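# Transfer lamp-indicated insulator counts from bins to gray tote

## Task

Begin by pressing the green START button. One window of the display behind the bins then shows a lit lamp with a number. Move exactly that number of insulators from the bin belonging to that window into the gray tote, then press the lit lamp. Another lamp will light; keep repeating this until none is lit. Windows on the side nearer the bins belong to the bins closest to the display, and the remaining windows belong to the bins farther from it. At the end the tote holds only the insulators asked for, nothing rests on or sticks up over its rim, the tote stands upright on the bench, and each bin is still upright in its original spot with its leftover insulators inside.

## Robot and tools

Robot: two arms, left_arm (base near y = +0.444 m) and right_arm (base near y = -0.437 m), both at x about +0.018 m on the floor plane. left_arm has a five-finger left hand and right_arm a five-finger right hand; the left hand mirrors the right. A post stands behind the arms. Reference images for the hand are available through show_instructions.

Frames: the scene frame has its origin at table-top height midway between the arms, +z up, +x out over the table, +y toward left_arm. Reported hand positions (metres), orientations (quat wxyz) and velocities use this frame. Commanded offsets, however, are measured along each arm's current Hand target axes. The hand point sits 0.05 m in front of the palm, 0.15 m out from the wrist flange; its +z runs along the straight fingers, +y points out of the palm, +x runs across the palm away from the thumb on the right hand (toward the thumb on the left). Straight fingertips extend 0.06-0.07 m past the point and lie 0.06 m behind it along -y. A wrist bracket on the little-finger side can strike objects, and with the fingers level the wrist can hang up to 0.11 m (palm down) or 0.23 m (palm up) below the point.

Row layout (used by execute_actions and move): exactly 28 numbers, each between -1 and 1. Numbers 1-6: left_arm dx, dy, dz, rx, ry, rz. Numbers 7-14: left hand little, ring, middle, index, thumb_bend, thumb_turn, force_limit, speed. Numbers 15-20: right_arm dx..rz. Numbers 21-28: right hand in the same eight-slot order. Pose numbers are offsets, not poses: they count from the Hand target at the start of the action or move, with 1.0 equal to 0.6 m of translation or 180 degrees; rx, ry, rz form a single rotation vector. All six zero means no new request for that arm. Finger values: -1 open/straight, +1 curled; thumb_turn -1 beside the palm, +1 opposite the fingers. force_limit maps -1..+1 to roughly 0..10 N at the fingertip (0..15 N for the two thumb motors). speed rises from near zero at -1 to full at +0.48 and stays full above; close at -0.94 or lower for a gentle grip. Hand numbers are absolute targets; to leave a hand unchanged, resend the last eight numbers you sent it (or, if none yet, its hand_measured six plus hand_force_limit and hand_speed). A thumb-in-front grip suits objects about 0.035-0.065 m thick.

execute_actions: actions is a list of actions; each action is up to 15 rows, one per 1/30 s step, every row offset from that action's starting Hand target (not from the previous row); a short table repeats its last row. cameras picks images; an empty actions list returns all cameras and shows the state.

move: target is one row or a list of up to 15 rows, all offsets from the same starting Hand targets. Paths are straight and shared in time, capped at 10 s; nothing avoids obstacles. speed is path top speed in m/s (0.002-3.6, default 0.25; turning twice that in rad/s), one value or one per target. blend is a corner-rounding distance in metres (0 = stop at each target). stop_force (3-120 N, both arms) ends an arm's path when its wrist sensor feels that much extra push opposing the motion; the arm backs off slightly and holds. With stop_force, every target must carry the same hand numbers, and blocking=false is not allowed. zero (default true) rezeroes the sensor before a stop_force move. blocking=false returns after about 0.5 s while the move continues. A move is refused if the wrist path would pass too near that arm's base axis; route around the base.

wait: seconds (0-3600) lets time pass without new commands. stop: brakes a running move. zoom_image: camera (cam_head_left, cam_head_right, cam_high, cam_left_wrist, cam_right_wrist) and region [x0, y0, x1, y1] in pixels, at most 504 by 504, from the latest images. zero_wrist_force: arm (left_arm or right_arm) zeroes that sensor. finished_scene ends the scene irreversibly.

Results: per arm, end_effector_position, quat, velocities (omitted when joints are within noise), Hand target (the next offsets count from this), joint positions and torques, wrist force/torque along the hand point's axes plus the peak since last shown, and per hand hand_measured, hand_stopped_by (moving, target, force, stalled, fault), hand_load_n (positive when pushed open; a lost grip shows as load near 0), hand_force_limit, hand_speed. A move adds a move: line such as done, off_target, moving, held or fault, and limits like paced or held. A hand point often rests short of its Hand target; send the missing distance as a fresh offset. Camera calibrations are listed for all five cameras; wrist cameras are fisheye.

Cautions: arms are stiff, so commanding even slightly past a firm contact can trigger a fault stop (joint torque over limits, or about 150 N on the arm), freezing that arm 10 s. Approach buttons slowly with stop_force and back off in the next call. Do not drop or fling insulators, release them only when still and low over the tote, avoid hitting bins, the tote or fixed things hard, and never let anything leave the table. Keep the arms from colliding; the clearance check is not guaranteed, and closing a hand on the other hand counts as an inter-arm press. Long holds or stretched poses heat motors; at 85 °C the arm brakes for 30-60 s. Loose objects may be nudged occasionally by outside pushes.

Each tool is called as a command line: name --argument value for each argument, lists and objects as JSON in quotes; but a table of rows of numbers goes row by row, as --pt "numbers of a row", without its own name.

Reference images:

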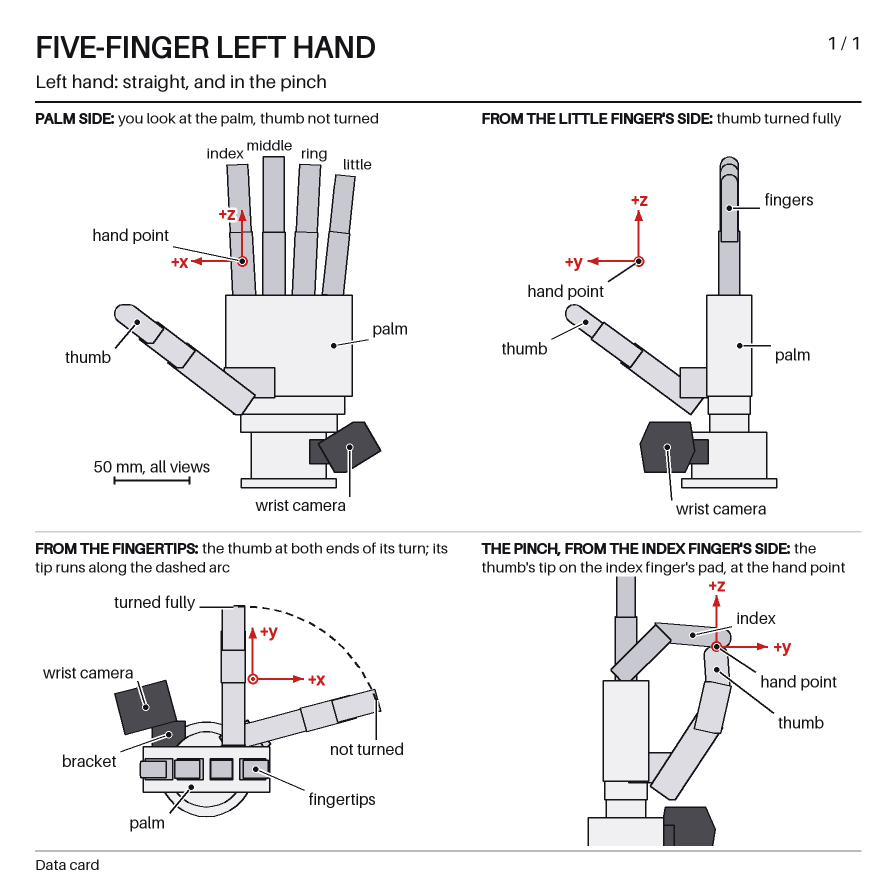

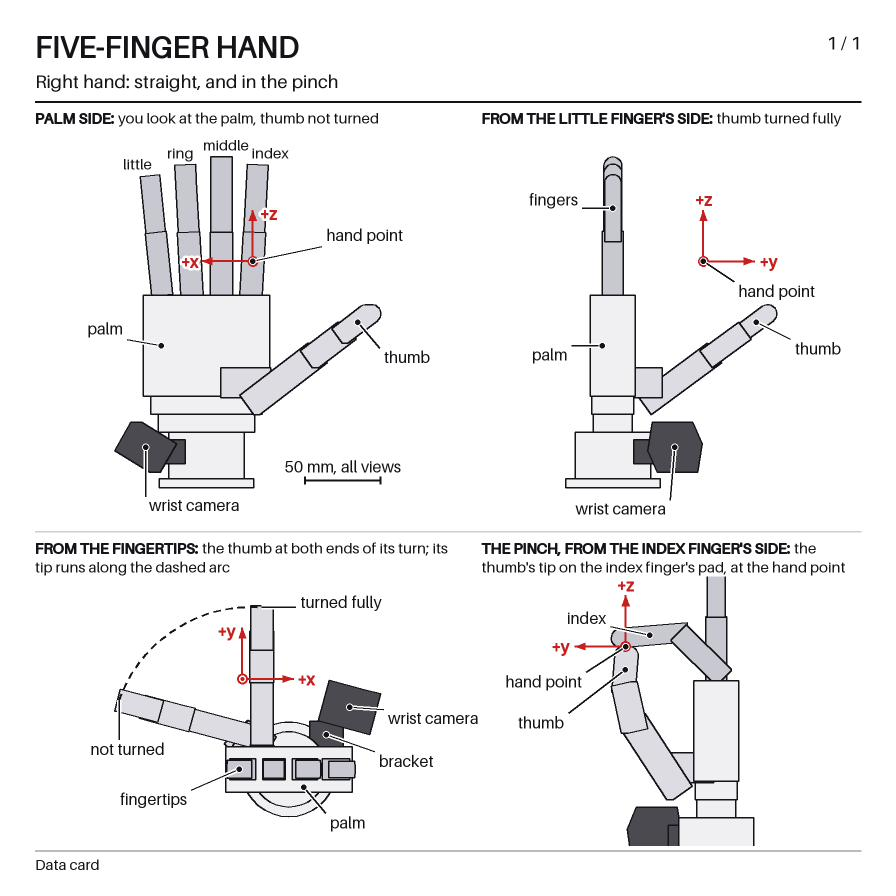

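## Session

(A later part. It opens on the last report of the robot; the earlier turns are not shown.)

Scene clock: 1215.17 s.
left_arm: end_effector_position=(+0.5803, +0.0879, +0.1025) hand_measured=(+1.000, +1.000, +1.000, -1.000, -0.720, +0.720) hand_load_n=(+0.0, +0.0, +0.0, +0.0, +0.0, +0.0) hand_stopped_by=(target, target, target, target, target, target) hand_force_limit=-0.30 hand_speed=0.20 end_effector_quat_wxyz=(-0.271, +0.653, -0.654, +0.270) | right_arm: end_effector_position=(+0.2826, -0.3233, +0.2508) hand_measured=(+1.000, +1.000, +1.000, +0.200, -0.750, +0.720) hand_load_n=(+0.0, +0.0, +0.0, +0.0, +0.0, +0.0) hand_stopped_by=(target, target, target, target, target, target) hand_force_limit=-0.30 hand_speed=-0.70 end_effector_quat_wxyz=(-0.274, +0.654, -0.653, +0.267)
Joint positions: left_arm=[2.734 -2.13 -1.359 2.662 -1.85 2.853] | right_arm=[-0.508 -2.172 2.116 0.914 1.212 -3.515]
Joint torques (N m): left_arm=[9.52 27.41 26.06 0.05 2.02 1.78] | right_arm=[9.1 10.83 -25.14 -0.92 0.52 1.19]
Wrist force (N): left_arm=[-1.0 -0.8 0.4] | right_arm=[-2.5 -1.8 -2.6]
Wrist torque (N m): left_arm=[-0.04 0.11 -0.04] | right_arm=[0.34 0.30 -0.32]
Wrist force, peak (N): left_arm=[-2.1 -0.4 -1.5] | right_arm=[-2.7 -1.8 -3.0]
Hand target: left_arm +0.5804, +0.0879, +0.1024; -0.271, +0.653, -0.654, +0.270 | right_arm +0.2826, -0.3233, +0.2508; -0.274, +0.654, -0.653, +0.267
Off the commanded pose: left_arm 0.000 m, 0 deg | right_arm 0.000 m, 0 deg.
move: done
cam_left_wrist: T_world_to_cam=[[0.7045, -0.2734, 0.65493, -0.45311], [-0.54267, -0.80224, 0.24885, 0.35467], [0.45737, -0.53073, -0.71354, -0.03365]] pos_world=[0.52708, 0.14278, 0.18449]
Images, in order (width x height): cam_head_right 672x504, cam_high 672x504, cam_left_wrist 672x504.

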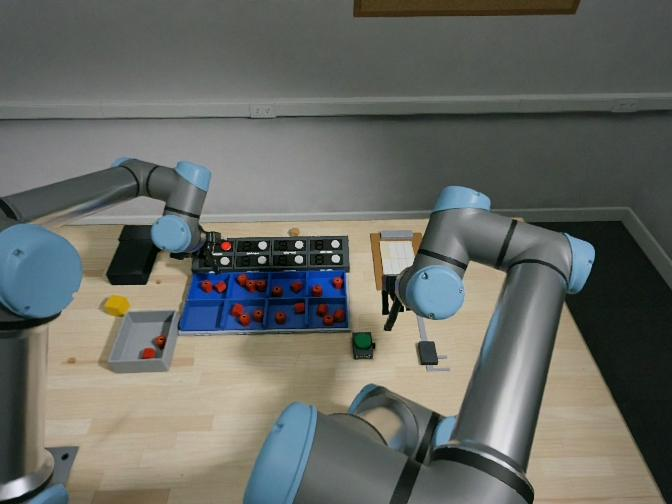

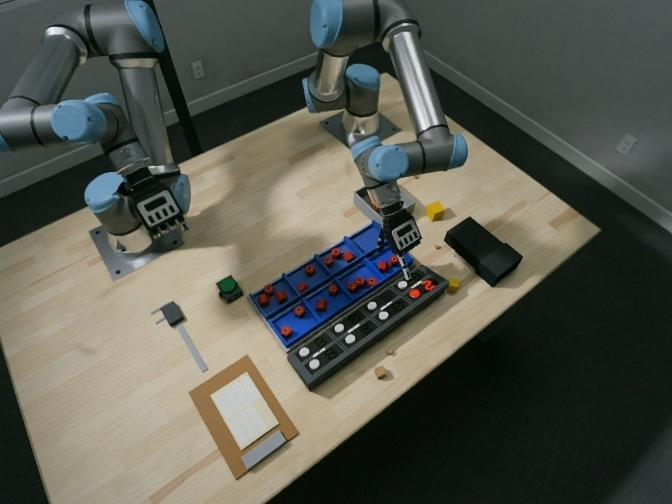

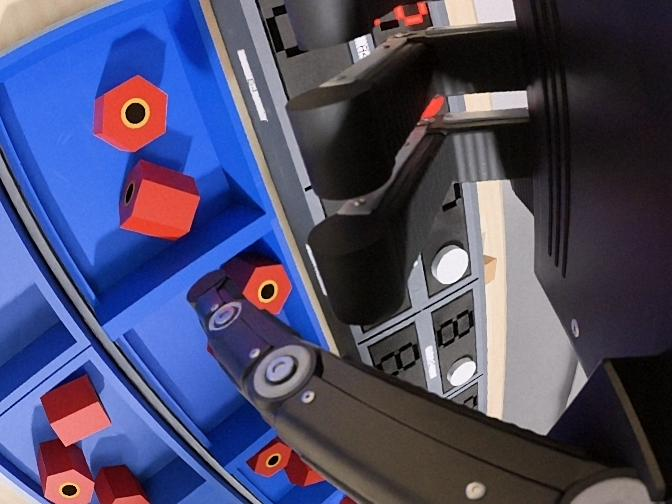

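move --target '[0,0.0194,0.0607,0,0,0,1,1,1,-1,-0.72,0.72,-0.3,0.2,0,0,0,0,0,0,1,1,1,0.2,-0.75,0.72,-0.3,-0.7]' --speed 0.08

move --target '[0,0.0169,0.0312,0,0,0,1,1,1,-1,-0.72,0.72,-0.3,0.2,0,0,0,0,0,0,1,1,1,0.2,-0.75,0.72,-0.3,-0.7]' --speed 0.006 --stop_force 6 --cameras '["cam_left_wrist", "cam_head_right", "cam_high"]'

Scene clock: 1226.90 s.
left_arm: end_effector_position=(+0.5980, +0.0879, +0.0685) hand_measured=(+1.000, +1.000, +1.000, -1.000, -0.720, +0.720) hand_load_n=(+0.0, +0.0, +0.0, +0.0, +0.0, +0.0) hand_stopped_by=(target, target, target, target, target, target) hand_force_limit=-0.30 hand_speed=0.20 end_effector_quat_wxyz=(-0.271, +0.653, -0.654, +0.270) | right_arm: end_effector_position=(+0.2826, -0.3233, +0.2508) hand_measured=(+1.000, +1.000, +1.000, +0.200, -0.750, +0.720) hand_load_n=(+0.0, +0.0, +0.0, +0.0, +0.0, +0.0) hand_stopped_by=(target, target, target, target, target, target) hand_force_limit=-0.30 hand_speed=-0.70 end_effector_quat_wxyz=(-0.274, +0.654, -0.653, +0.267)
Joint positions: left_arm=[2.747 -2.192 -1.349 2.717 -1.841 2.863] | right_arm=[-0.508 -2.172 2.116 0.914 1.212 -3.515]
Joint torques (N m): left_arm=[-7.13 50.66 9.7 -2.23 -1.15 -0.77] | right_arm=[9.18 10.81 -25.49 -0.86 0.54 1.12]
Wrist force (N): left_arm=[-0.8 -0.8 0.3] | right_arm=[-2.4 -1.5 -2.6]
Wrist torque (N m): left_arm=[-0.03 0.07 -0.10] | right_arm=[0.38 0.28 -0.31]
Wrist force, peak (N): left_arm=[-1.0 -1.1 -0.6] | right_arm=[-3.0 -1.7 -2.8]
Hand target: left_arm +0.5979, +0.0879, +0.0685; -0.271, +0.653, -0.654, +0.270 | right_arm +0.2826, -0.3233, +0.2508; -0.274, +0.654, -0.653, +0.267
Off the commanded pose: left_arm 0.000 m, 0 deg | right_arm 0.000 m, 0 deg.
move: done

Scene clock: 1229.83 s.
left_arm: end_effector_position=(+0.6012, +0.0879, +0.0573) hand_measured=(+1.000, +1.000, +1.000, -1.000, -0.720, +0.720) hand_load_n=(+0.0, +0.0, +0.0, +0.0, +0.0, +0.0) hand_stopped_by=(target, target, target, target, target, target) hand_force_limit=-0.30 hand_speed=0.20 end_effector_quat_wxyz=(-0.271, +0.653, -0.654, +0.270) | right_arm: end_effector_position=(+0.2826, -0.3233, +0.2508) hand_measured=(+1.000, +1.000, +1.000, +0.200, -0.750, +0.720) hand_load_n=(+0.0, +0.5, +0.0, +0.0, +0.0, +0.0) hand_stopped_by=(target, target, target, target, target, target) hand_force_limit=-0.30 hand_speed=-0.70 end_effector_quat_wxyz=(-0.274, +0.654, -0.653, +0.267)
Joint positions: left_arm=[2.75 -2.209 -1.352 2.737 -1.839 2.864] | right_arm=[-0.508 -2.172 2.116 0.914 1.212 -3.515]
Joint torques (N m): left_arm=[-2.28 49.5 20.87 -1.96 -0.05 -0.7] | right_arm=[9.15 11.06 -24.59 -0.78 0.5 1.07]
Wrist force (N): left_arm=[-0.3 -1.4 -5.9] | right_arm=[-2.6 -1.4 -2.9]
Wrist torque (N m): left_arm=[0.30 -0.03 -0.06] | right_arm=[0.41 0.32 -0.31]
Wrist force, peak (N): left_arm=[-0.7 -1.6 -6.4] | right_arm=[-2.5 -1.5 -3.1]
Hand target: left_arm +0.6012, +0.0879, +0.0574; -0.271, +0.653, -0.654, +0.270 (not the last commanded pose) | right_arm +0.2826, -0.3233, +0.2508; -0.274, +0.654, -0.653, +0.267
Off the commanded pose: left_arm 0.010 m, 0 deg | right_arm 0.000 m, 0 deg.
move: contact (left_arm)
cam_left_wrist: T_world_to_cam=[[0.70455, -0.2734, 0.65487, -0.43829], [-0.54266, -0.80222, 0.24892, 0.3773], [0.45729, -0.53075, -0.71357, -0.07529]] pos_world=[0.54798, 0.14289, 0.13938]
Images, in order (width x height): cam_head_right 672x504, cam_high 672x504, cam_left_wrist 672x504.

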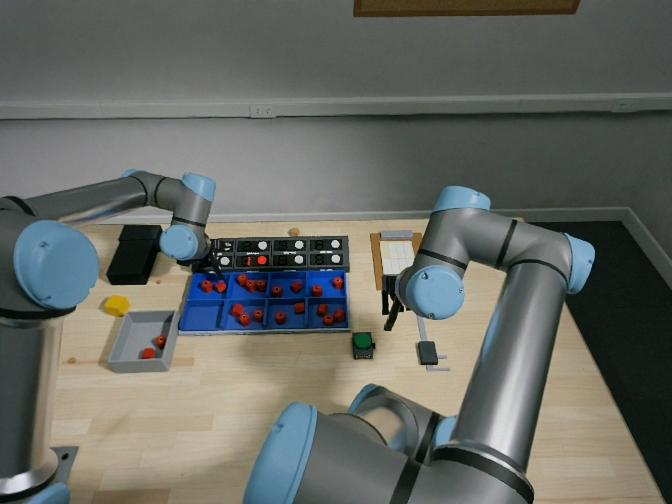

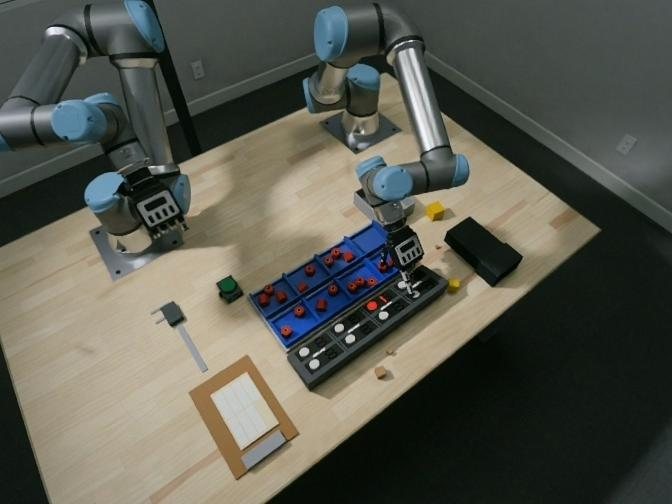

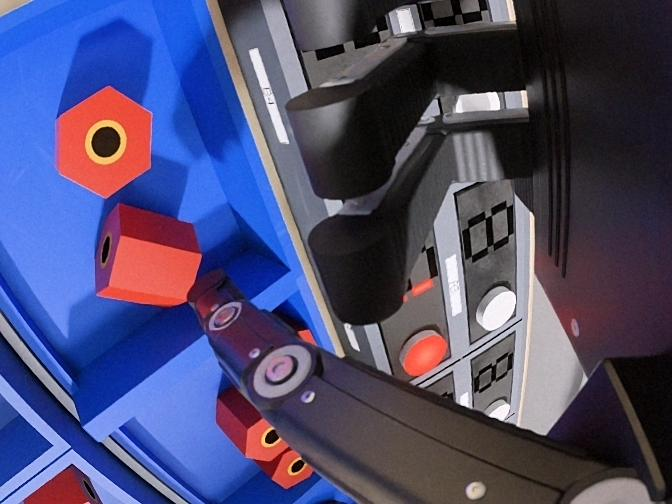

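move --target '[0,-0.02,-0.03,0,0,0,1,1,1,-1,-0.72,0.72,-0.3,0.2,0,0,0,0,0,0,1,1,1,0.2,-0.75,0.72,-0.3,-0.7]' --speed 0.06

move --target '[-0.1,-0.25,0.0,0,0,0,1,1,1,-1,-0.72,0.72,-0.3,0.2,0,0,0,0,0,0,1,1,1,0.2,-0.75,0.72,-0.3,-0.7]' --speed 0.35 --cameras '["cam_left_wrist", "cam_head_right", "cam_head_left", "cam_high"]'

zoom_image --camera "cam_head_right" --region '[170, 225, 370, 345]'

zoom_image --camera "cam_high" --region '[280, 230, 460, 400]'

Scene clock: 1236.87 s.
left_arm: end_effector_position=(+0.5970, +0.0878, +0.0788) hand_measured=(+1.000, +1.000, +1.000, -1.000, -0.720, +0.720) hand_load_n=(+0.0, +0.0, +0.0, +0.0, +0.0, +0.0) hand_stopped_by=(target, target, target, target, target, target) hand_force_limit=-0.30 hand_speed=0.20 end_effector_quat_wxyz=(-0.271, +0.653, -0.654, +0.271) | right_arm: end_effector_position=(+0.2826, -0.3233, +0.2508) hand_measured=(+1.000, +1.000, +1.000, +0.200, -0.750, +0.720) hand_load_n=(+0.0, +0.0, +0.0, +0.0, +0.0, +0.0) hand_stopped_by=(target, target, target, target, target, target) hand_force_limit=-0.30 hand_speed=-0.70 end_effector_quat_wxyz=(-0.274, +0.654, -0.653, +0.267)
Joint positions: left_arm=[2.746 -2.181 -1.339 2.697 -1.842 2.862] | right_arm=[-0.508 -2.172 2.116 0.914 1.212 -3.515]
Joint torques (N m): left_arm=[-0.25 29.53 8.25 0.45 -1.89 -0.96] | right_arm=[9.79 10.56 -24.88 -0.84 0.6 1.15]
Wrist force (N): left_arm=[-1.0 -0.9 0.5] | right_arm=[-2.5 -1.6 -2.7]
Wrist torque (N m): left_arm=[-0.06 0.11 -0.03] | right_arm=[0.37 0.30 -0.32]
Wrist force, peak (N): left_arm=[-0.6 -1.6 -6.1] | right_arm=[-2.7 -1.5 -2.9]
Hand target: left_arm +0.5969, +0.0879, +0.0786; -0.271, +0.653, -0.654, +0.270 | right_arm +0.2826, -0.3233, +0.2508; -0.274, +0.654, -0.653, +0.267
Off the commanded pose: left_arm 0.000 m, 0 deg | right_arm 0.000 m, 0 deg.
move: done

Scene clock: 1237.90 s.
left_arm: end_effector_position=(+0.7030, +0.1476, +0.1846) hand_measured=(+1.000, +1.000, +1.000, -1.000, -0.720, +0.720) hand_load_n=(+0.0, +0.0, +0.0, +0.0, +0.0, +0.0) hand_stopped_by=(target, target, target, target, target, target) hand_force_limit=-0.30 hand_speed=0.20 end_effector_quat_wxyz=(-0.271, +0.653, -0.654, +0.270) | right_arm: end_effector_position=(+0.2826, -0.3233, +0.2508) hand_measured=(+1.000, +1.000, +1.000, +0.200, -0.750, +0.720) hand_load_n=(+0.0, +0.0, +0.0, +0.0, +0.0, +0.0) hand_stopped_by=(target, target, target, target, target, target) hand_force_limit=-0.30 hand_speed=-0.70 end_effector_quat_wxyz=(-0.274, +0.654, -0.653, +0.267)
Joint positions: left_arm=[2.904 -2.278 -0.894 2.373 -1.733 2.979] | right_arm=[-0.508 -2.172 2.116 0.914 1.212 -3.515]
Joint torques (N m): left_arm=[8.52 45.69 27.47 -2.25 -1.12 0.44] | right_arm=[9.49 10.37 -24.91 -0.76 0.47 1.09]
Wrist force (N): left_arm=[-0.9 -1.0 0.5] | right_arm=[-2.6 -1.6 -2.8]
Wrist torque (N m): left_arm=[-0.07 0.10 -0.04] | right_arm=[0.38 0.32 -0.32]
Wrist force, peak (N): left_arm=[-2.1 -3.3 0.4] | right_arm=[-2.6 -1.6 -3.0]
Hand target: left_arm +0.7030, +0.1477, +0.1847; -0.271, +0.653, -0.654, +0.270 | right_arm +0.2826, -0.3233, +0.2508; -0.274, +0.654, -0.653, +0.267
Off the commanded pose: left_arm 0.000 m, 0 deg | right_arm 0.000 m, 0 deg.
move: done
cam_left_wrist: T_world_to_cam=[[0.70448, -0.27332, 0.65499, -0.57706], [-0.54269, -0.80219, 0.24895, 0.44875], [0.45738, -0.53083, -0.71345, 0.00061]] pos_world=[0.64978, 0.20258, 0.26669]
Images, in order (width x height): cam_head_left 672x504, cam_head_right 672x504, cam_high 672x504, cam_left_wrist 672x504.

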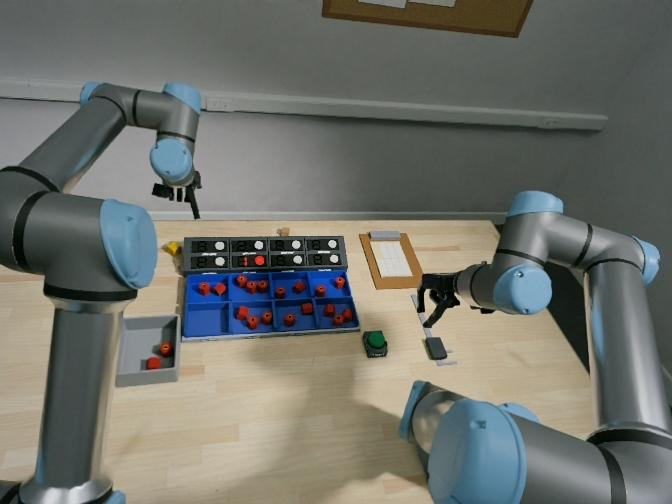

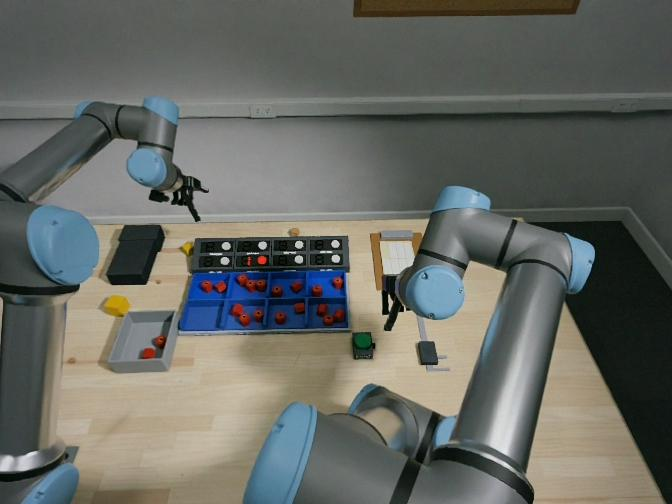

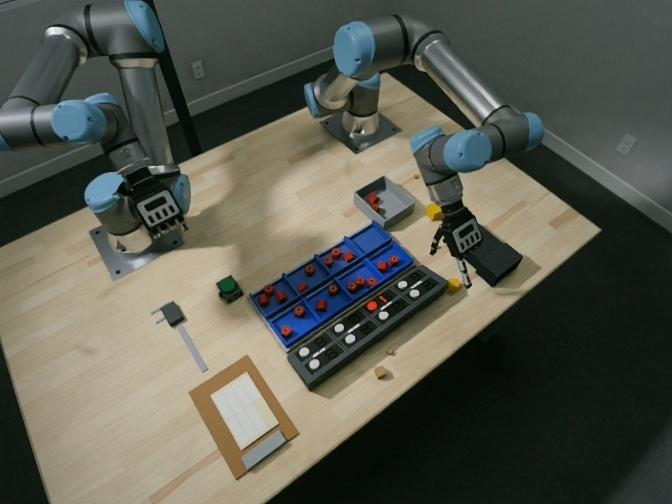

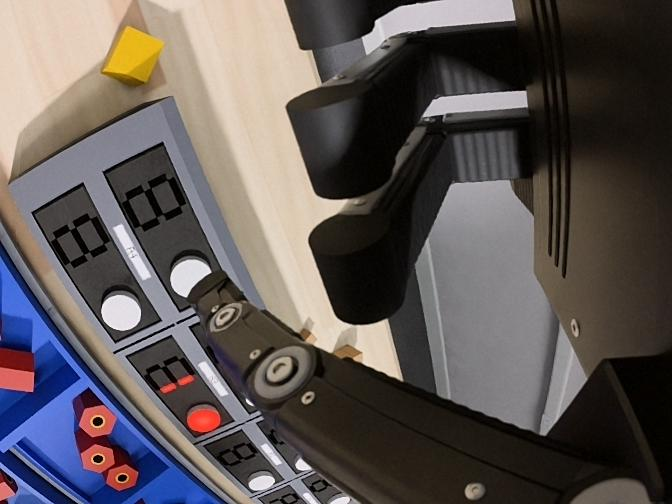

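Scaled by 2.520.

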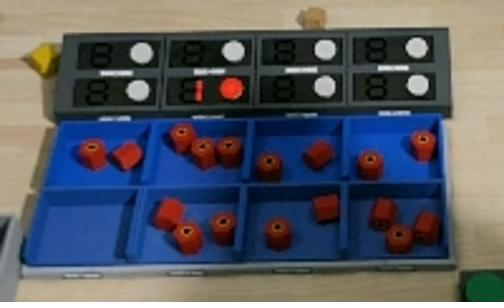

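Scaled by 2.800.

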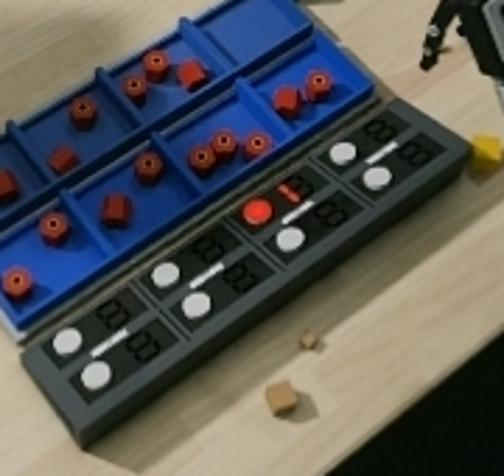

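zoom_image --camera "cam_left_wrist" --region '[120, 330, 240, 450]'

zoom_image --camera "cam_head_left" --region '[180, 230, 280, 310]'

zoom_image --camera "cam_high" --region '[330, 245, 410, 325]'

Scaled by 4.200 from the camera's image (finer frame: 960x720).

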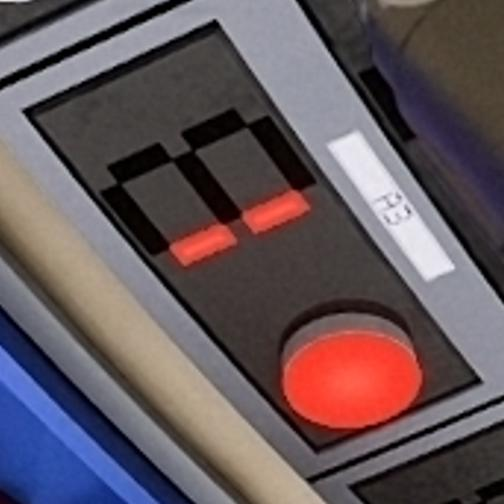

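Scaled by 5.040.

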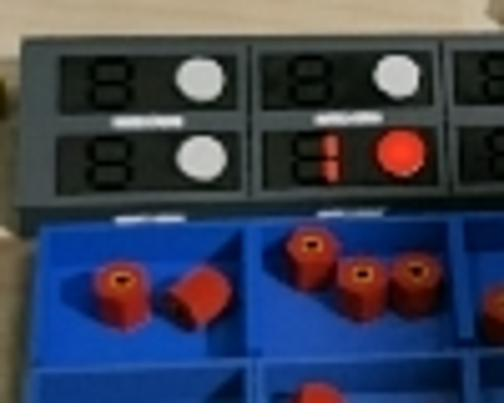

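Scaled by 6.300.

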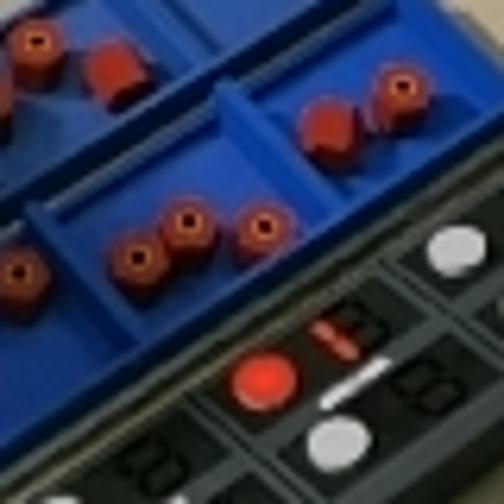

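zoom_image --camera "cam_left_wrist" --region '[40, 380, 180, 504]'

Scaled by 3.600 from the camera's image (finer frame: 960x720).

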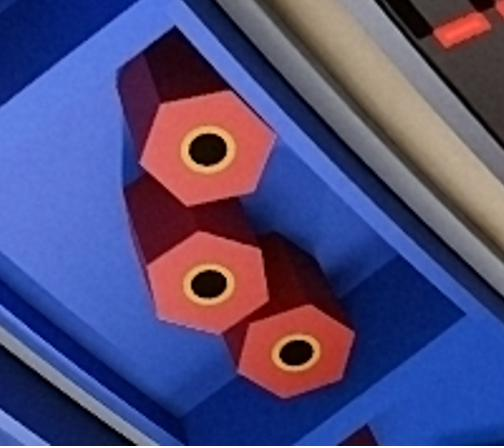

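move --target '[0.2828,0.2436,-0.0675,0,0,0,1,1,1,0.2,-0.72,0.72,-0.3,0.2,0,0,0,0,0,0,1,1,1,0.2,-0.75,0.72,-0.3,-0.7]' --speed 0.3 --cameras '["cam_left_wrist"]'

Scene clock: 1276.27 s.
left_arm: end_effector_position=(+0.5710, -0.0217, +0.1098) hand_measured=(+1.000, +1.000, +1.000, +0.200, -0.720, +0.720) hand_load_n=(+0.0, +0.0, +0.5, +0.0, +0.0, +0.5) hand_stopped_by=(target, target, target, target, target, target) hand_force_limit=-0.30 hand_speed=0.20 end_effector_quat_wxyz=(-0.271, +0.653, -0.654, +0.270) | right_arm: end_effector_position=(+0.2826, -0.3233, +0.2508) hand_measured=(+1.000, +1.000, +1.000, +0.200, -0.750, +0.720) hand_load_n=(+0.0, +0.0, +0.0, +0.0, +0.0, +0.0) hand_stopped_by=(target, target, target, target, target, target) hand_force_limit=-0.30 hand_speed=-0.70 end_effector_quat_wxyz=(-0.274, +0.654, -0.653, +0.267)
Joint positions: left_arm=[2.552 -2.299 -1.065 2.489 -1.97 2.708] | right_arm=[-0.508 -2.172 2.116 0.914 1.212 -3.515]
Joint torques (N m): left_arm=[-7.78 52.06 8.28 0.28 0.14 -1.05] | right_arm=[9.33 10.6 -24.52 -0.69 0.49 1.04]
Wrist force (N): left_arm=[-1.1 -0.7 0.2] | right_arm=[-2.6 -1.6 -2.7]
Wrist torque (N m): left_arm=[-0.01 0.12 -0.12] | right_arm=[0.37 0.30 -0.32]
Wrist force, peak (N): left_arm=[-3.0 -2.7 0.8] | right_arm=[-2.6 -1.7 -3.0]
Hand target: left_arm +0.5709, -0.0218, +0.1098; -0.271, +0.653, -0.654, +0.270 | right_arm +0.2826, -0.3233, +0.2508; -0.274, +0.654, -0.653, +0.267
Off the commanded pose: left_arm 0.000 m, 0 deg | right_arm 0.000 m, 0 deg.
move: done
cam_left_wrist: T_world_to_cam=[[0.70448, -0.27351, 0.6549, -0.48135], [-0.54276, -0.80218, 0.24882, 0.2599], [0.4573, -0.53075, -0.71357, -0.08224]] pos_world=[0.51778, 0.03318, 0.19188]

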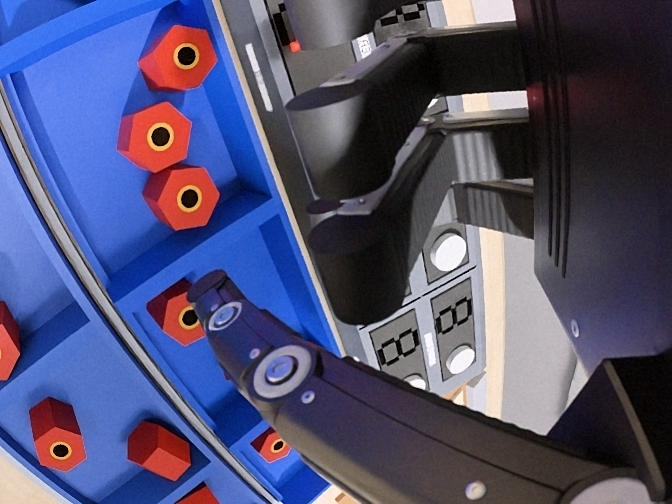

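move --target '[0.0012,0.0656,0.0753,0,0,0,1,1,1,0.2,-0.72,0.72,-0.3,0.2,0,0,0,0,0,0,1,1,1,0.2,-0.75,0.72,-0.3,-0.7]' --speed 0.12 --cameras '["cam_left_wrist"]'

move --target '[0,0.0236,0.0236,0,0,0,1,1,1,0.2,-0.72,0.72,-0.3,0.2,0,0,0,0,0,0,1,1,1,0.2,-0.75,0.72,-0.3,-0.7]' --speed 0.01 --stop_force 3 --cameras '["cam_left_wrist"]'

Scene clock: 1287.00 s.
left_arm: end_effector_position=(+0.5750, -0.0224, +0.0500) hand_measured=(+1.000, +1.000, +1.000, +0.200, -0.720, +0.720) hand_load_n=(+0.0, +0.0, +0.0, +0.0, +0.0, +0.0) hand_stopped_by=(target, target, target, target, target, target) hand_force_limit=-0.30 hand_speed=0.20 end_effector_quat_wxyz=(-0.271, +0.653, -0.654, +0.270) | right_arm: end_effector_position=(+0.2826, -0.3233, +0.2508) hand_measured=(+1.000, +1.000, +1.000, +0.200, -0.750, +0.720) hand_load_n=(+0.0, +0.0, +0.0, +0.0, +0.0, +0.0) hand_stopped_by=(target, target, target, target, target, target) hand_force_limit=-0.30 hand_speed=-0.70 end_effector_quat_wxyz=(-0.274, +0.654, -0.653, +0.267)
Joint positions: left_arm=[2.555 -2.352 -1.13 2.608 -1.968 2.71] | right_arm=[-0.508 -2.172 2.116 0.914 1.212 -3.515]
Joint torques (N m): left_arm=[0.64 52.09 24.93 -0.07 1.26 1.07] | right_arm=[9.27 10.6 -24.34 -0.73 0.52 1.05]
Wrist force (N): left_arm=[-1.0 -0.6 0.4] | right_arm=[-2.2 -1.7 -2.9]
Wrist torque (N m): left_arm=[0.00 0.10 -0.12] | right_arm=[0.38 0.26 -0.30]
Wrist force, peak (N): left_arm=[-1.2 -2.0 -0.9] | right_arm=[-2.8 -1.7 -3.0]
Hand target: left_arm +0.5750, -0.0225, +0.0500; -0.271, +0.653, -0.654, +0.270 | right_arm +0.2826, -0.3233, +0.2508; -0.274, +0.654, -0.653, +0.267
Off the commanded pose: left_arm 0.000 m, 0 deg | right_arm 0.000 m, 0 deg.
move: done
cam_left_wrist: T_world_to_cam=[[0.70464, -0.27347, 0.65475, -0.44527], [-0.54262, -0.80225, 0.2489, 0.27631], [0.45721, -0.53067, -0.71369, -0.12706]] pos_world=[0.52178, 0.03248, 0.13208]

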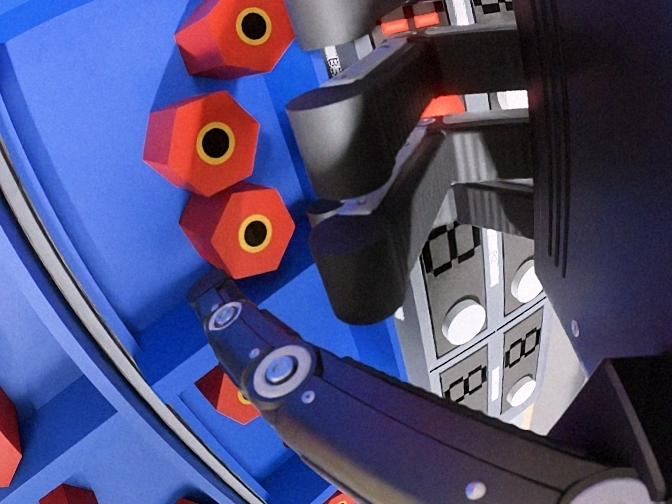

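Scene clock: 1289.87 s.
left_arm: end_effector_position=(+0.5750, -0.0224, +0.0324) hand_measured=(+1.000, +1.000, +1.000, +0.200, -0.720, +0.720) hand_load_n=(+0.0, +0.0, +0.0, -2.0, +0.0, +0.0) hand_stopped_by=(target, target, target, target, target, target) hand_force_limit=-0.30 hand_speed=0.20 end_effector_quat_wxyz=(-0.271, +0.653, -0.654, +0.270) | right_arm: end_effector_position=(+0.2826, -0.3233, +0.2508) hand_measured=(+1.000, +1.000, +1.000, +0.200, -0.750, +0.720) hand_load_n=(+0.0, +0.0, +0.0, +0.5, +0.0, +0.0) hand_stopped_by=(target, target, target, target, target, target) hand_force_limit=-0.30 hand_speed=-0.70 end_effector_quat_wxyz=(-0.274, +0.654, -0.653, +0.267)
Joint positions: left_arm=[2.555 -2.368 -1.149 2.643 -1.968 2.71] | right_arm=[-0.508 -2.172 2.116 0.914 1.212 -3.515]
Joint torques (N m): left_arm=[-3.03 56.07 25.98 -0.86 -2.14 -0.28] | right_arm=[9.75 10.77 -24.32 -0.76 0.54 1.19]
Wrist force (N): left_arm=[-1.0 -0.1 -2.1] | right_arm=[-2.7 -1.6 -2.7]
Wrist torque (N m): left_arm=[0.09 0.09 -0.12] | right_arm=[0.38 0.33 -0.32]
Wrist force, peak (N): left_arm=[-0.6 -2.7 -5.0] | right_arm=[-2.5 -1.7 -3.1]
Hand target: left_arm +0.5750, -0.0224, +0.0324; -0.271, +0.653, -0.654, +0.270 (not the last commanded pose) | right_arm +0.2826, -0.3233, +0.2508; -0.274, +0.654, -0.653, +0.267
Off the commanded pose: left_arm 0.002 m, 0 deg | right_arm 0.000 m, 0 deg.
move: contact (left_arm)
cam_left_wrist: T_world_to_cam=[[0.70448, -0.27332, 0.65499, -0.43362], [-0.54269, -0.80219, 0.24895, 0.28075], [0.45738, -0.53083, -0.71345, -0.1398]] pos_world=[0.52178, 0.03248, 0.11439]

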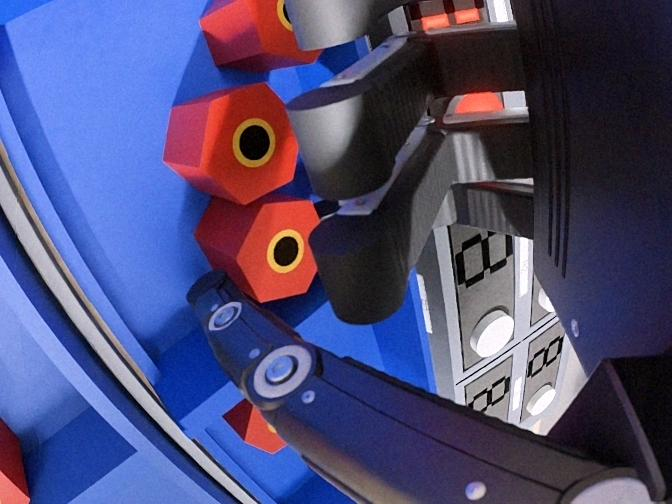

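move --target '[0,0.0005,-0.0019,0,0,0,1,1,1,0.2,-0.72,0.72,-0.3,0.2,0,0,0,0,0,0,1,1,1,0.2,-0.75,0.72,-0.3,-0.7]' --speed 0.01

execute_actions --actions '[[[0,0,0,0,0,0,1,1,1,0.2,0.0,0.72,-0.3,-0.9,0,0,0,0,0,0,1,1,1,0.2,-0.75,0.72,-0.3,-0.7]],[[0,0,0,0,0,0,1,1,1,0.2,0.0,0.72,-0.3,-0.9,0,0,0,0,0,0,1,1,1,0.2,-0.75,0.72,-0.3,-0.7]],[[0,0,0,0,0,0,1,1,1,0.2,0.0,0.72,-0.3,-0.9,0,0,0,0,0,0,1,1,1,0.2,-0.75,0.72,-0.3,-0.7]]]' --cameras '["cam_left_wrist"]'

Scene clock: 1295.83 s.
left_arm: end_effector_position=(+0.5740, -0.0225, +0.0331) hand_measured=(+1.000, +1.000, +1.000, +0.200, -0.720, +0.720) hand_load_n=(+0.0, +0.0, +0.0, +0.0, +0.0, +0.0) hand_stopped_by=(target, target, target, target, target, target) hand_force_limit=-0.30 hand_speed=0.20 end_effector_quat_wxyz=(-0.271, +0.653, -0.654, +0.270) | right_arm: end_effector_position=(+0.2826, -0.3233, +0.2508) hand_measured=(+1.000, +1.000, +1.000, +0.200, -0.750, +0.720) hand_load_n=(+0.0, +0.0, +0.0, +0.0, +0.0, +0.0) hand_stopped_by=(target, target, target, target, target, target) hand_force_limit=-0.30 hand_speed=-0.70 end_effector_quat_wxyz=(-0.274, +0.654, -0.653, +0.267)
Joint positions: left_arm=[2.554 -2.365 -1.152 2.643 -1.969 2.709] | right_arm=[-0.508 -2.172 2.116 0.914 1.212 -3.515]
Joint torques (N m): left_arm=[1.26 37.15 19.99 -0.1 -2.19 -0.66] | right_arm=[8.82 10.43 -24.9 -0.67 0.53 1.12]
Wrist force (N): left_arm=[-1.1 -0.8 0.4] | right_arm=[-2.4 -1.4 -2.7]
Wrist torque (N m): left_arm=[-0.04 0.14 -0.08] | right_arm=[0.40 0.28 -0.30]
Wrist force, peak (N): left_arm=[-1.1 -0.2 -2.4] | right_arm=[-2.6 -1.5 -3.2]
Hand target: left_arm +0.5740, -0.0224, +0.0330; -0.271, +0.653, -0.654, +0.270 | right_arm +0.2826, -0.3233, +0.2508; -0.274, +0.654, -0.653, +0.267
Off the commanded pose: left_arm 0.000 m, 0 deg | right_arm 0.000 m, 0 deg.
move: done

Scene clock: 1297.53 s.
left_arm: end_effector_position=(+0.5740, -0.0224, +0.0330) hand_measured=(+1.000, +1.000, +1.000, +0.200, -0.594, +0.720) hand_load_n=(+0.0, +0.0, +0.0, +0.0, +5.5, +0.0) hand_stopped_by=(target, target, target, target, force, target) hand_force_limit=-0.30 hand_speed=-0.90 end_effector_quat_wxyz=(-0.271, +0.653, -0.654, +0.270) | right_arm: end_effector_position=(+0.2826, -0.3233, +0.2508) hand_measured=(+1.000, +1.000, +1.000, +0.200, -0.750, +0.720) hand_load_n=(+0.0, +0.0, +0.0, +0.0, +0.0, +0.0) hand_stopped_by=(target, target, target, target, target, target) hand_force_limit=-0.30 hand_speed=-0.70 end_effector_quat_wxyz=(-0.274, +0.654, -0.653, +0.267)
Joint positions: left_arm=[2.554 -2.366 -1.152 2.643 -1.969 2.709] | right_arm=[-0.508 -2.172 2.116 0.914 1.212 -3.515]
Joint torques (N m): left_arm=[7.58 35.59 24.51 -1.1 1.76 1.13] | right_arm=[9.5 10.76 -23.93 -0.83 0.66 1.01]
Wrist force (N): left_arm=[-0.6 -0.8 -5.4] | right_arm=[-2.8 -1.5 -2.8]
Wrist torque (N m): left_arm=[0.12 0.01 -0.06] | right_arm=[0.40 0.35 -0.33]
Wrist force, peak (N): left_arm=[-0.6 -0.9 -5.5] | right_arm=[-2.5 -1.7 -3.1]
Hand target: left_arm +0.5740, -0.0224, +0.0330; -0.271, +0.653, -0.654, +0.270 | right_arm +0.2826, -0.3233, +0.2508; -0.274, +0.654, -0.653, +0.267
Off the commanded pose: left_arm 0.000 m, 0 deg | right_arm 0.000 m, 0 deg.
cam_left_wrist: T_world_to_cam=[[0.70444, -0.27337, 0.655, -0.43329], [-0.54274, -0.80217, 0.2489, 0.28008], [0.45738, -0.53083, -0.71345, -0.13891]] pos_world=[0.52078, 0.03248, 0.11499]

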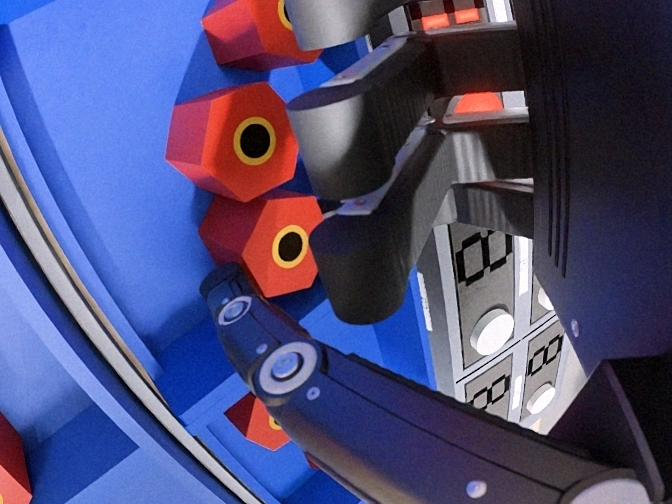

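move --target '[0,-0.0071,-0.0071,0,0,0,1,1,1,0.2,0.0,0.72,-0.3,-0.9,0,0,0,0,0,0,1,1,1,0.2,-0.75,0.72,-0.3,-0.7]' --speed 0.02 --cameras '["cam_left_wrist"]'

Scene clock: 1302.23 s.
left_arm: end_effector_position=(+0.5740, -0.0225, +0.0392) hand_measured=(+1.000, +1.000, +1.000, +0.200, -0.594, +0.720) hand_load_n=(+0.0, +0.0, +0.0, +3.5, +3.5, +0.0) hand_stopped_by=(target, target, target, target, force, target) hand_force_limit=-0.30 hand_speed=-0.90 end_effector_quat_wxyz=(-0.271, +0.653, -0.654, +0.270) | right_arm: end_effector_position=(+0.2826, -0.3233, +0.2508) hand_measured=(+1.000, +1.000, +1.000, +0.200, -0.750, +0.720) hand_load_n=(+0.0, +0.0, +0.5, +0.0, +0.0, +0.0) hand_stopped_by=(target, target, target, target, target, target) hand_force_limit=-0.30 hand_speed=-0.70 end_effector_quat_wxyz=(-0.274, +0.654, -0.653, +0.267)
Joint positions: left_arm=[2.554 -2.36 -1.145 2.631 -1.969 2.709] | right_arm=[-0.508 -2.172 2.116 0.914 1.212 -3.515]
Joint torques (N m): left_arm=[5.1 41.31 13.35 0.27 1.41 0.68] | right_arm=[9.74 10.66 -24.28 -0.72 0.57 1.16]
Wrist force (N): left_arm=[-1.0 -0.6 0.3] | right_arm=[-2.4 -1.4 -2.4]
Wrist torque (N m): left_arm=[-0.03 0.11 -0.07] | right_arm=[0.40 0.27 -0.30]
Wrist force, peak (N): left_arm=[-0.5 -0.7 -5.7] | right_arm=[-2.9 -1.3 -3.1]
Hand target: left_arm +0.5740, -0.0225, +0.0390; -0.271, +0.653, -0.654, +0.270 | right_arm +0.2826, -0.3233, +0.2508; -0.274, +0.654, -0.653, +0.267
Off the commanded pose: left_arm 0.000 m, 0 deg | right_arm 0.000 m, 0 deg.
move: done
cam_left_wrist: T_world_to_cam=[[0.70441, -0.27334, 0.65505, -0.43734], [-0.54275, -0.80216, 0.24892, 0.27854], [0.45742, -0.53087, -0.7134, -0.13451]] pos_world=[0.52078, 0.03248, 0.12119]

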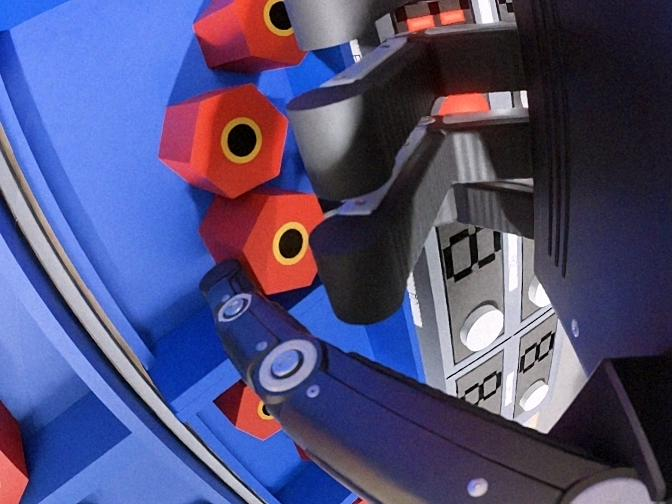

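move --pt "0 -0.0236 -0.0236 0 0 0 1 1 1 0.2 0.0 0.72 -0.3 -0.9 0 0 0 0 0 0 1 1 1 0.2 -0.75 0.72 -0.3 -0.7" --pt "0 -0.1072 -0.1072 0 0 0 1 1 1 0.2 0.0 0.72 -0.3 -0.9 0 0 0 0 0 0 1 1 1 0.2 -0.75 0.72 -0.3 -0.7" --speed '[0.03,0.08]' --blend '[0.005,0]' --cameras '["cam_left_wrist", "cam_high"]'

Scene clock: 1308.27 s.
left_arm: end_effector_position=(+0.5740, -0.0226, +0.1301) hand_measured=(+1.000, +1.000, +1.000, +0.200, -0.594, +0.720) hand_load_n=(+0.0, +0.0, +0.0, +3.0, +3.5, -0.5) hand_stopped_by=(target, target, target, target, force, target) hand_force_limit=-0.30 hand_speed=-0.90 end_effector_quat_wxyz=(-0.271, +0.653, -0.654, +0.271) | right_arm: end_effector_position=(+0.2826, -0.3233, +0.2508) hand_measured=(+1.000, +1.000, +1.000, +0.200, -0.750, +0.720) hand_load_n=(+0.0, +0.0, +0.0, +0.0, +0.0, +0.0) hand_stopped_by=(target, target, target, target, target, target) hand_force_limit=-0.30 hand_speed=-0.70 end_effector_quat_wxyz=(-0.274, +0.654, -0.653, +0.267)
Joint positions: left_arm=[2.554 -2.296 -1.018 2.44 -1.969 2.709] | right_arm=[-0.508 -2.172 2.116 0.914 1.212 -3.515]
Joint torques (N m): left_arm=[-8.1 34.8 12.39 -1.39 -3.29 -1.49] | right_arm=[9.83 10.6 -23.87 -0.67 0.6 1.14]
Wrist force (N): left_arm=[-1.2 -0.7 0.5] | right_arm=[-2.3 -1.4 -2.9]
Wrist torque (N m): left_arm=[-0.04 0.15 -0.08] | right_arm=[0.41 0.28 -0.30]
Wrist force, peak (N): left_arm=[-1.2 -1.5 -0.1] | right_arm=[-2.8 -1.6 -3.0]
Hand target: left_arm +0.5740, -0.0225, +0.1300; -0.271, +0.653, -0.654, +0.270 | right_arm +0.2826, -0.3233, +0.2508; -0.274, +0.654, -0.653, +0.267
Off the commanded pose: left_arm 0.000 m, 0 deg | right_arm 0.000 m, 0 deg.
move: done
cam_left_wrist: T_world_to_cam=[[0.70433, -0.27326, 0.65517, -0.4969], [-0.54278, -0.80213, 0.24896, 0.25584], [0.4575, -0.53096, -0.71328, -0.06978]] pos_world=[0.52078, 0.03239, 0.21209]
Images, in order (width x height): cam_high 672x504, cam_left_wrist 672x504.

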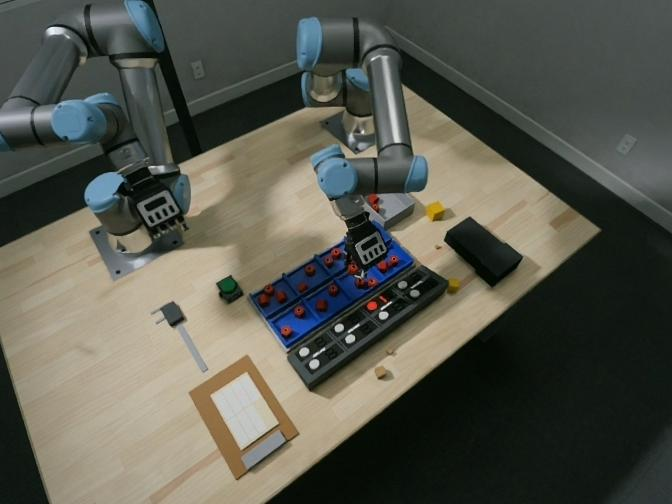

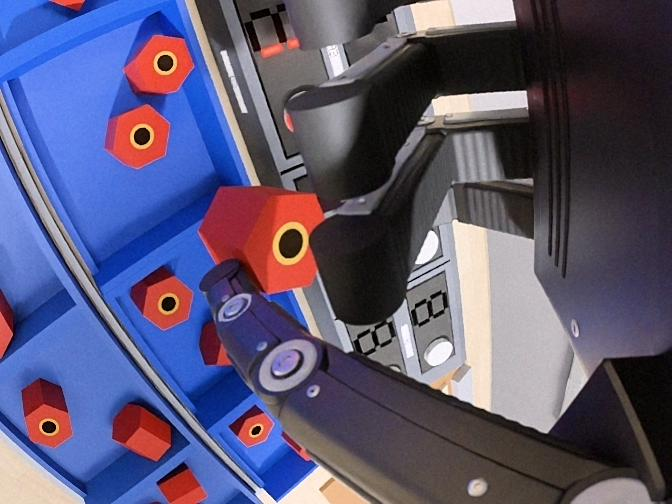

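move --target '[-0.4625,0.1627,-0.2098,0,-0.3536,-0.3536,1,1,1,0.2,0.0,0.72,-0.3,-0.9,0,0,0,0,0,0,1,1,1,0.2,-0.75,0.72,-0.3,-0.7]' --speed 0.25 --cameras '["cam_left_wrist", "cam_high", "cam_head_right"]'

Scene clock: 1335.90 s.
left_arm: end_effector_position=(+0.4162, +0.2551, +0.1503) hand_measured=(+1.000, +1.000, +1.000, +0.200, -0.594, +0.720) hand_load_n=(+0.0, +0.0, +0.0, +3.5, +3.0, +0.0) hand_stopped_by=(target, target, target, target, force, target) hand_force_limit=-0.30 hand_speed=-0.90 end_effector_quat_wxyz=(-0.383, +0.924, +0.000, +0.000) | right_arm: end_effector_position=(+0.2826, -0.3233, +0.2508) hand_measured=(+1.000, +1.000, +1.000, +0.200, -0.750, +0.720) hand_load_n=(+0.0, +0.0, +0.0, +0.0, +0.0, +0.0) hand_stopped_by=(target, target, target, target, target, target) hand_force_limit=-0.30 hand_speed=-0.70 end_effector_quat_wxyz=(-0.274, +0.654, -0.653, +0.267)
Joint positions: left_arm=[2.688 -2.121 -1.54 1.683 -2.264 0.976] | right_arm=[-0.508 -2.172 2.116 0.914 1.212 -3.515]
Joint torques (N m): left_arm=[1.7 25.21 17.68 -3.34 -3.16 -1.2] | right_arm=[9.3 10.91 -23.98 -0.77 0.58 1.05]
Wrist force (N): left_arm=[-1.2 -0.7 0.5] | right_arm=[-2.4 -1.5 -2.7]
Wrist torque (N m): left_arm=[-0.05 0.13 -0.13] | right_arm=[0.39 0.29 -0.30]
Wrist force, peak (N): left_arm=[-1.4 -1.5 1.1] | right_arm=[-3.0 -1.7 -2.9]
Hand target: left_arm +0.4162, +0.2551, +0.1502; -0.383, +0.924, +0.000, +0.000 | right_arm +0.2826, -0.3233, +0.2508; -0.274, +0.654, -0.653, +0.267
Off the commanded pose: left_arm 0.000 m, 0 deg | right_arm 0.000 m, 0 deg.
move: done
cam_left_wrist: T_world_to_cam=[[0.27257, 0.70398, 0.65583, -0.39278], [0.80189, -0.54289, 0.24947, -0.23804], [0.53167, 0.45791, -0.71249, -0.11901]] pos_world=[0.36121, 0.20178, 0.23219]
Images, in order (width x height): cam_head_right 672x504, cam_high 672x504, cam_left_wrist 672x504.

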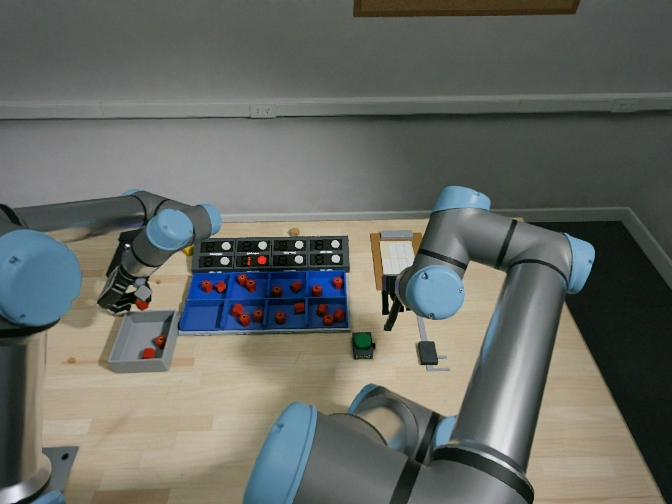

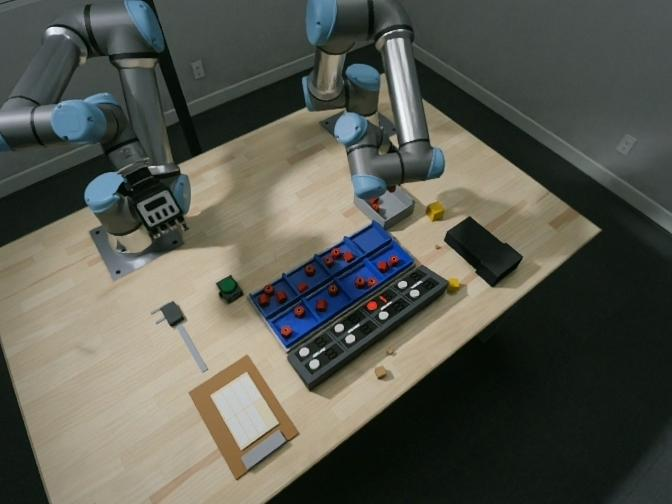

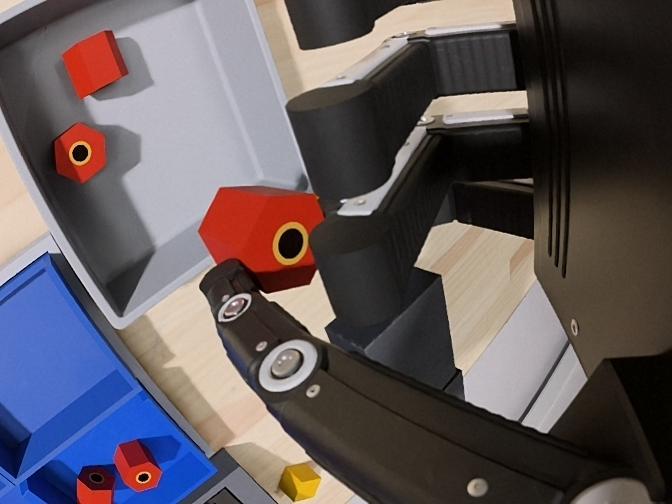

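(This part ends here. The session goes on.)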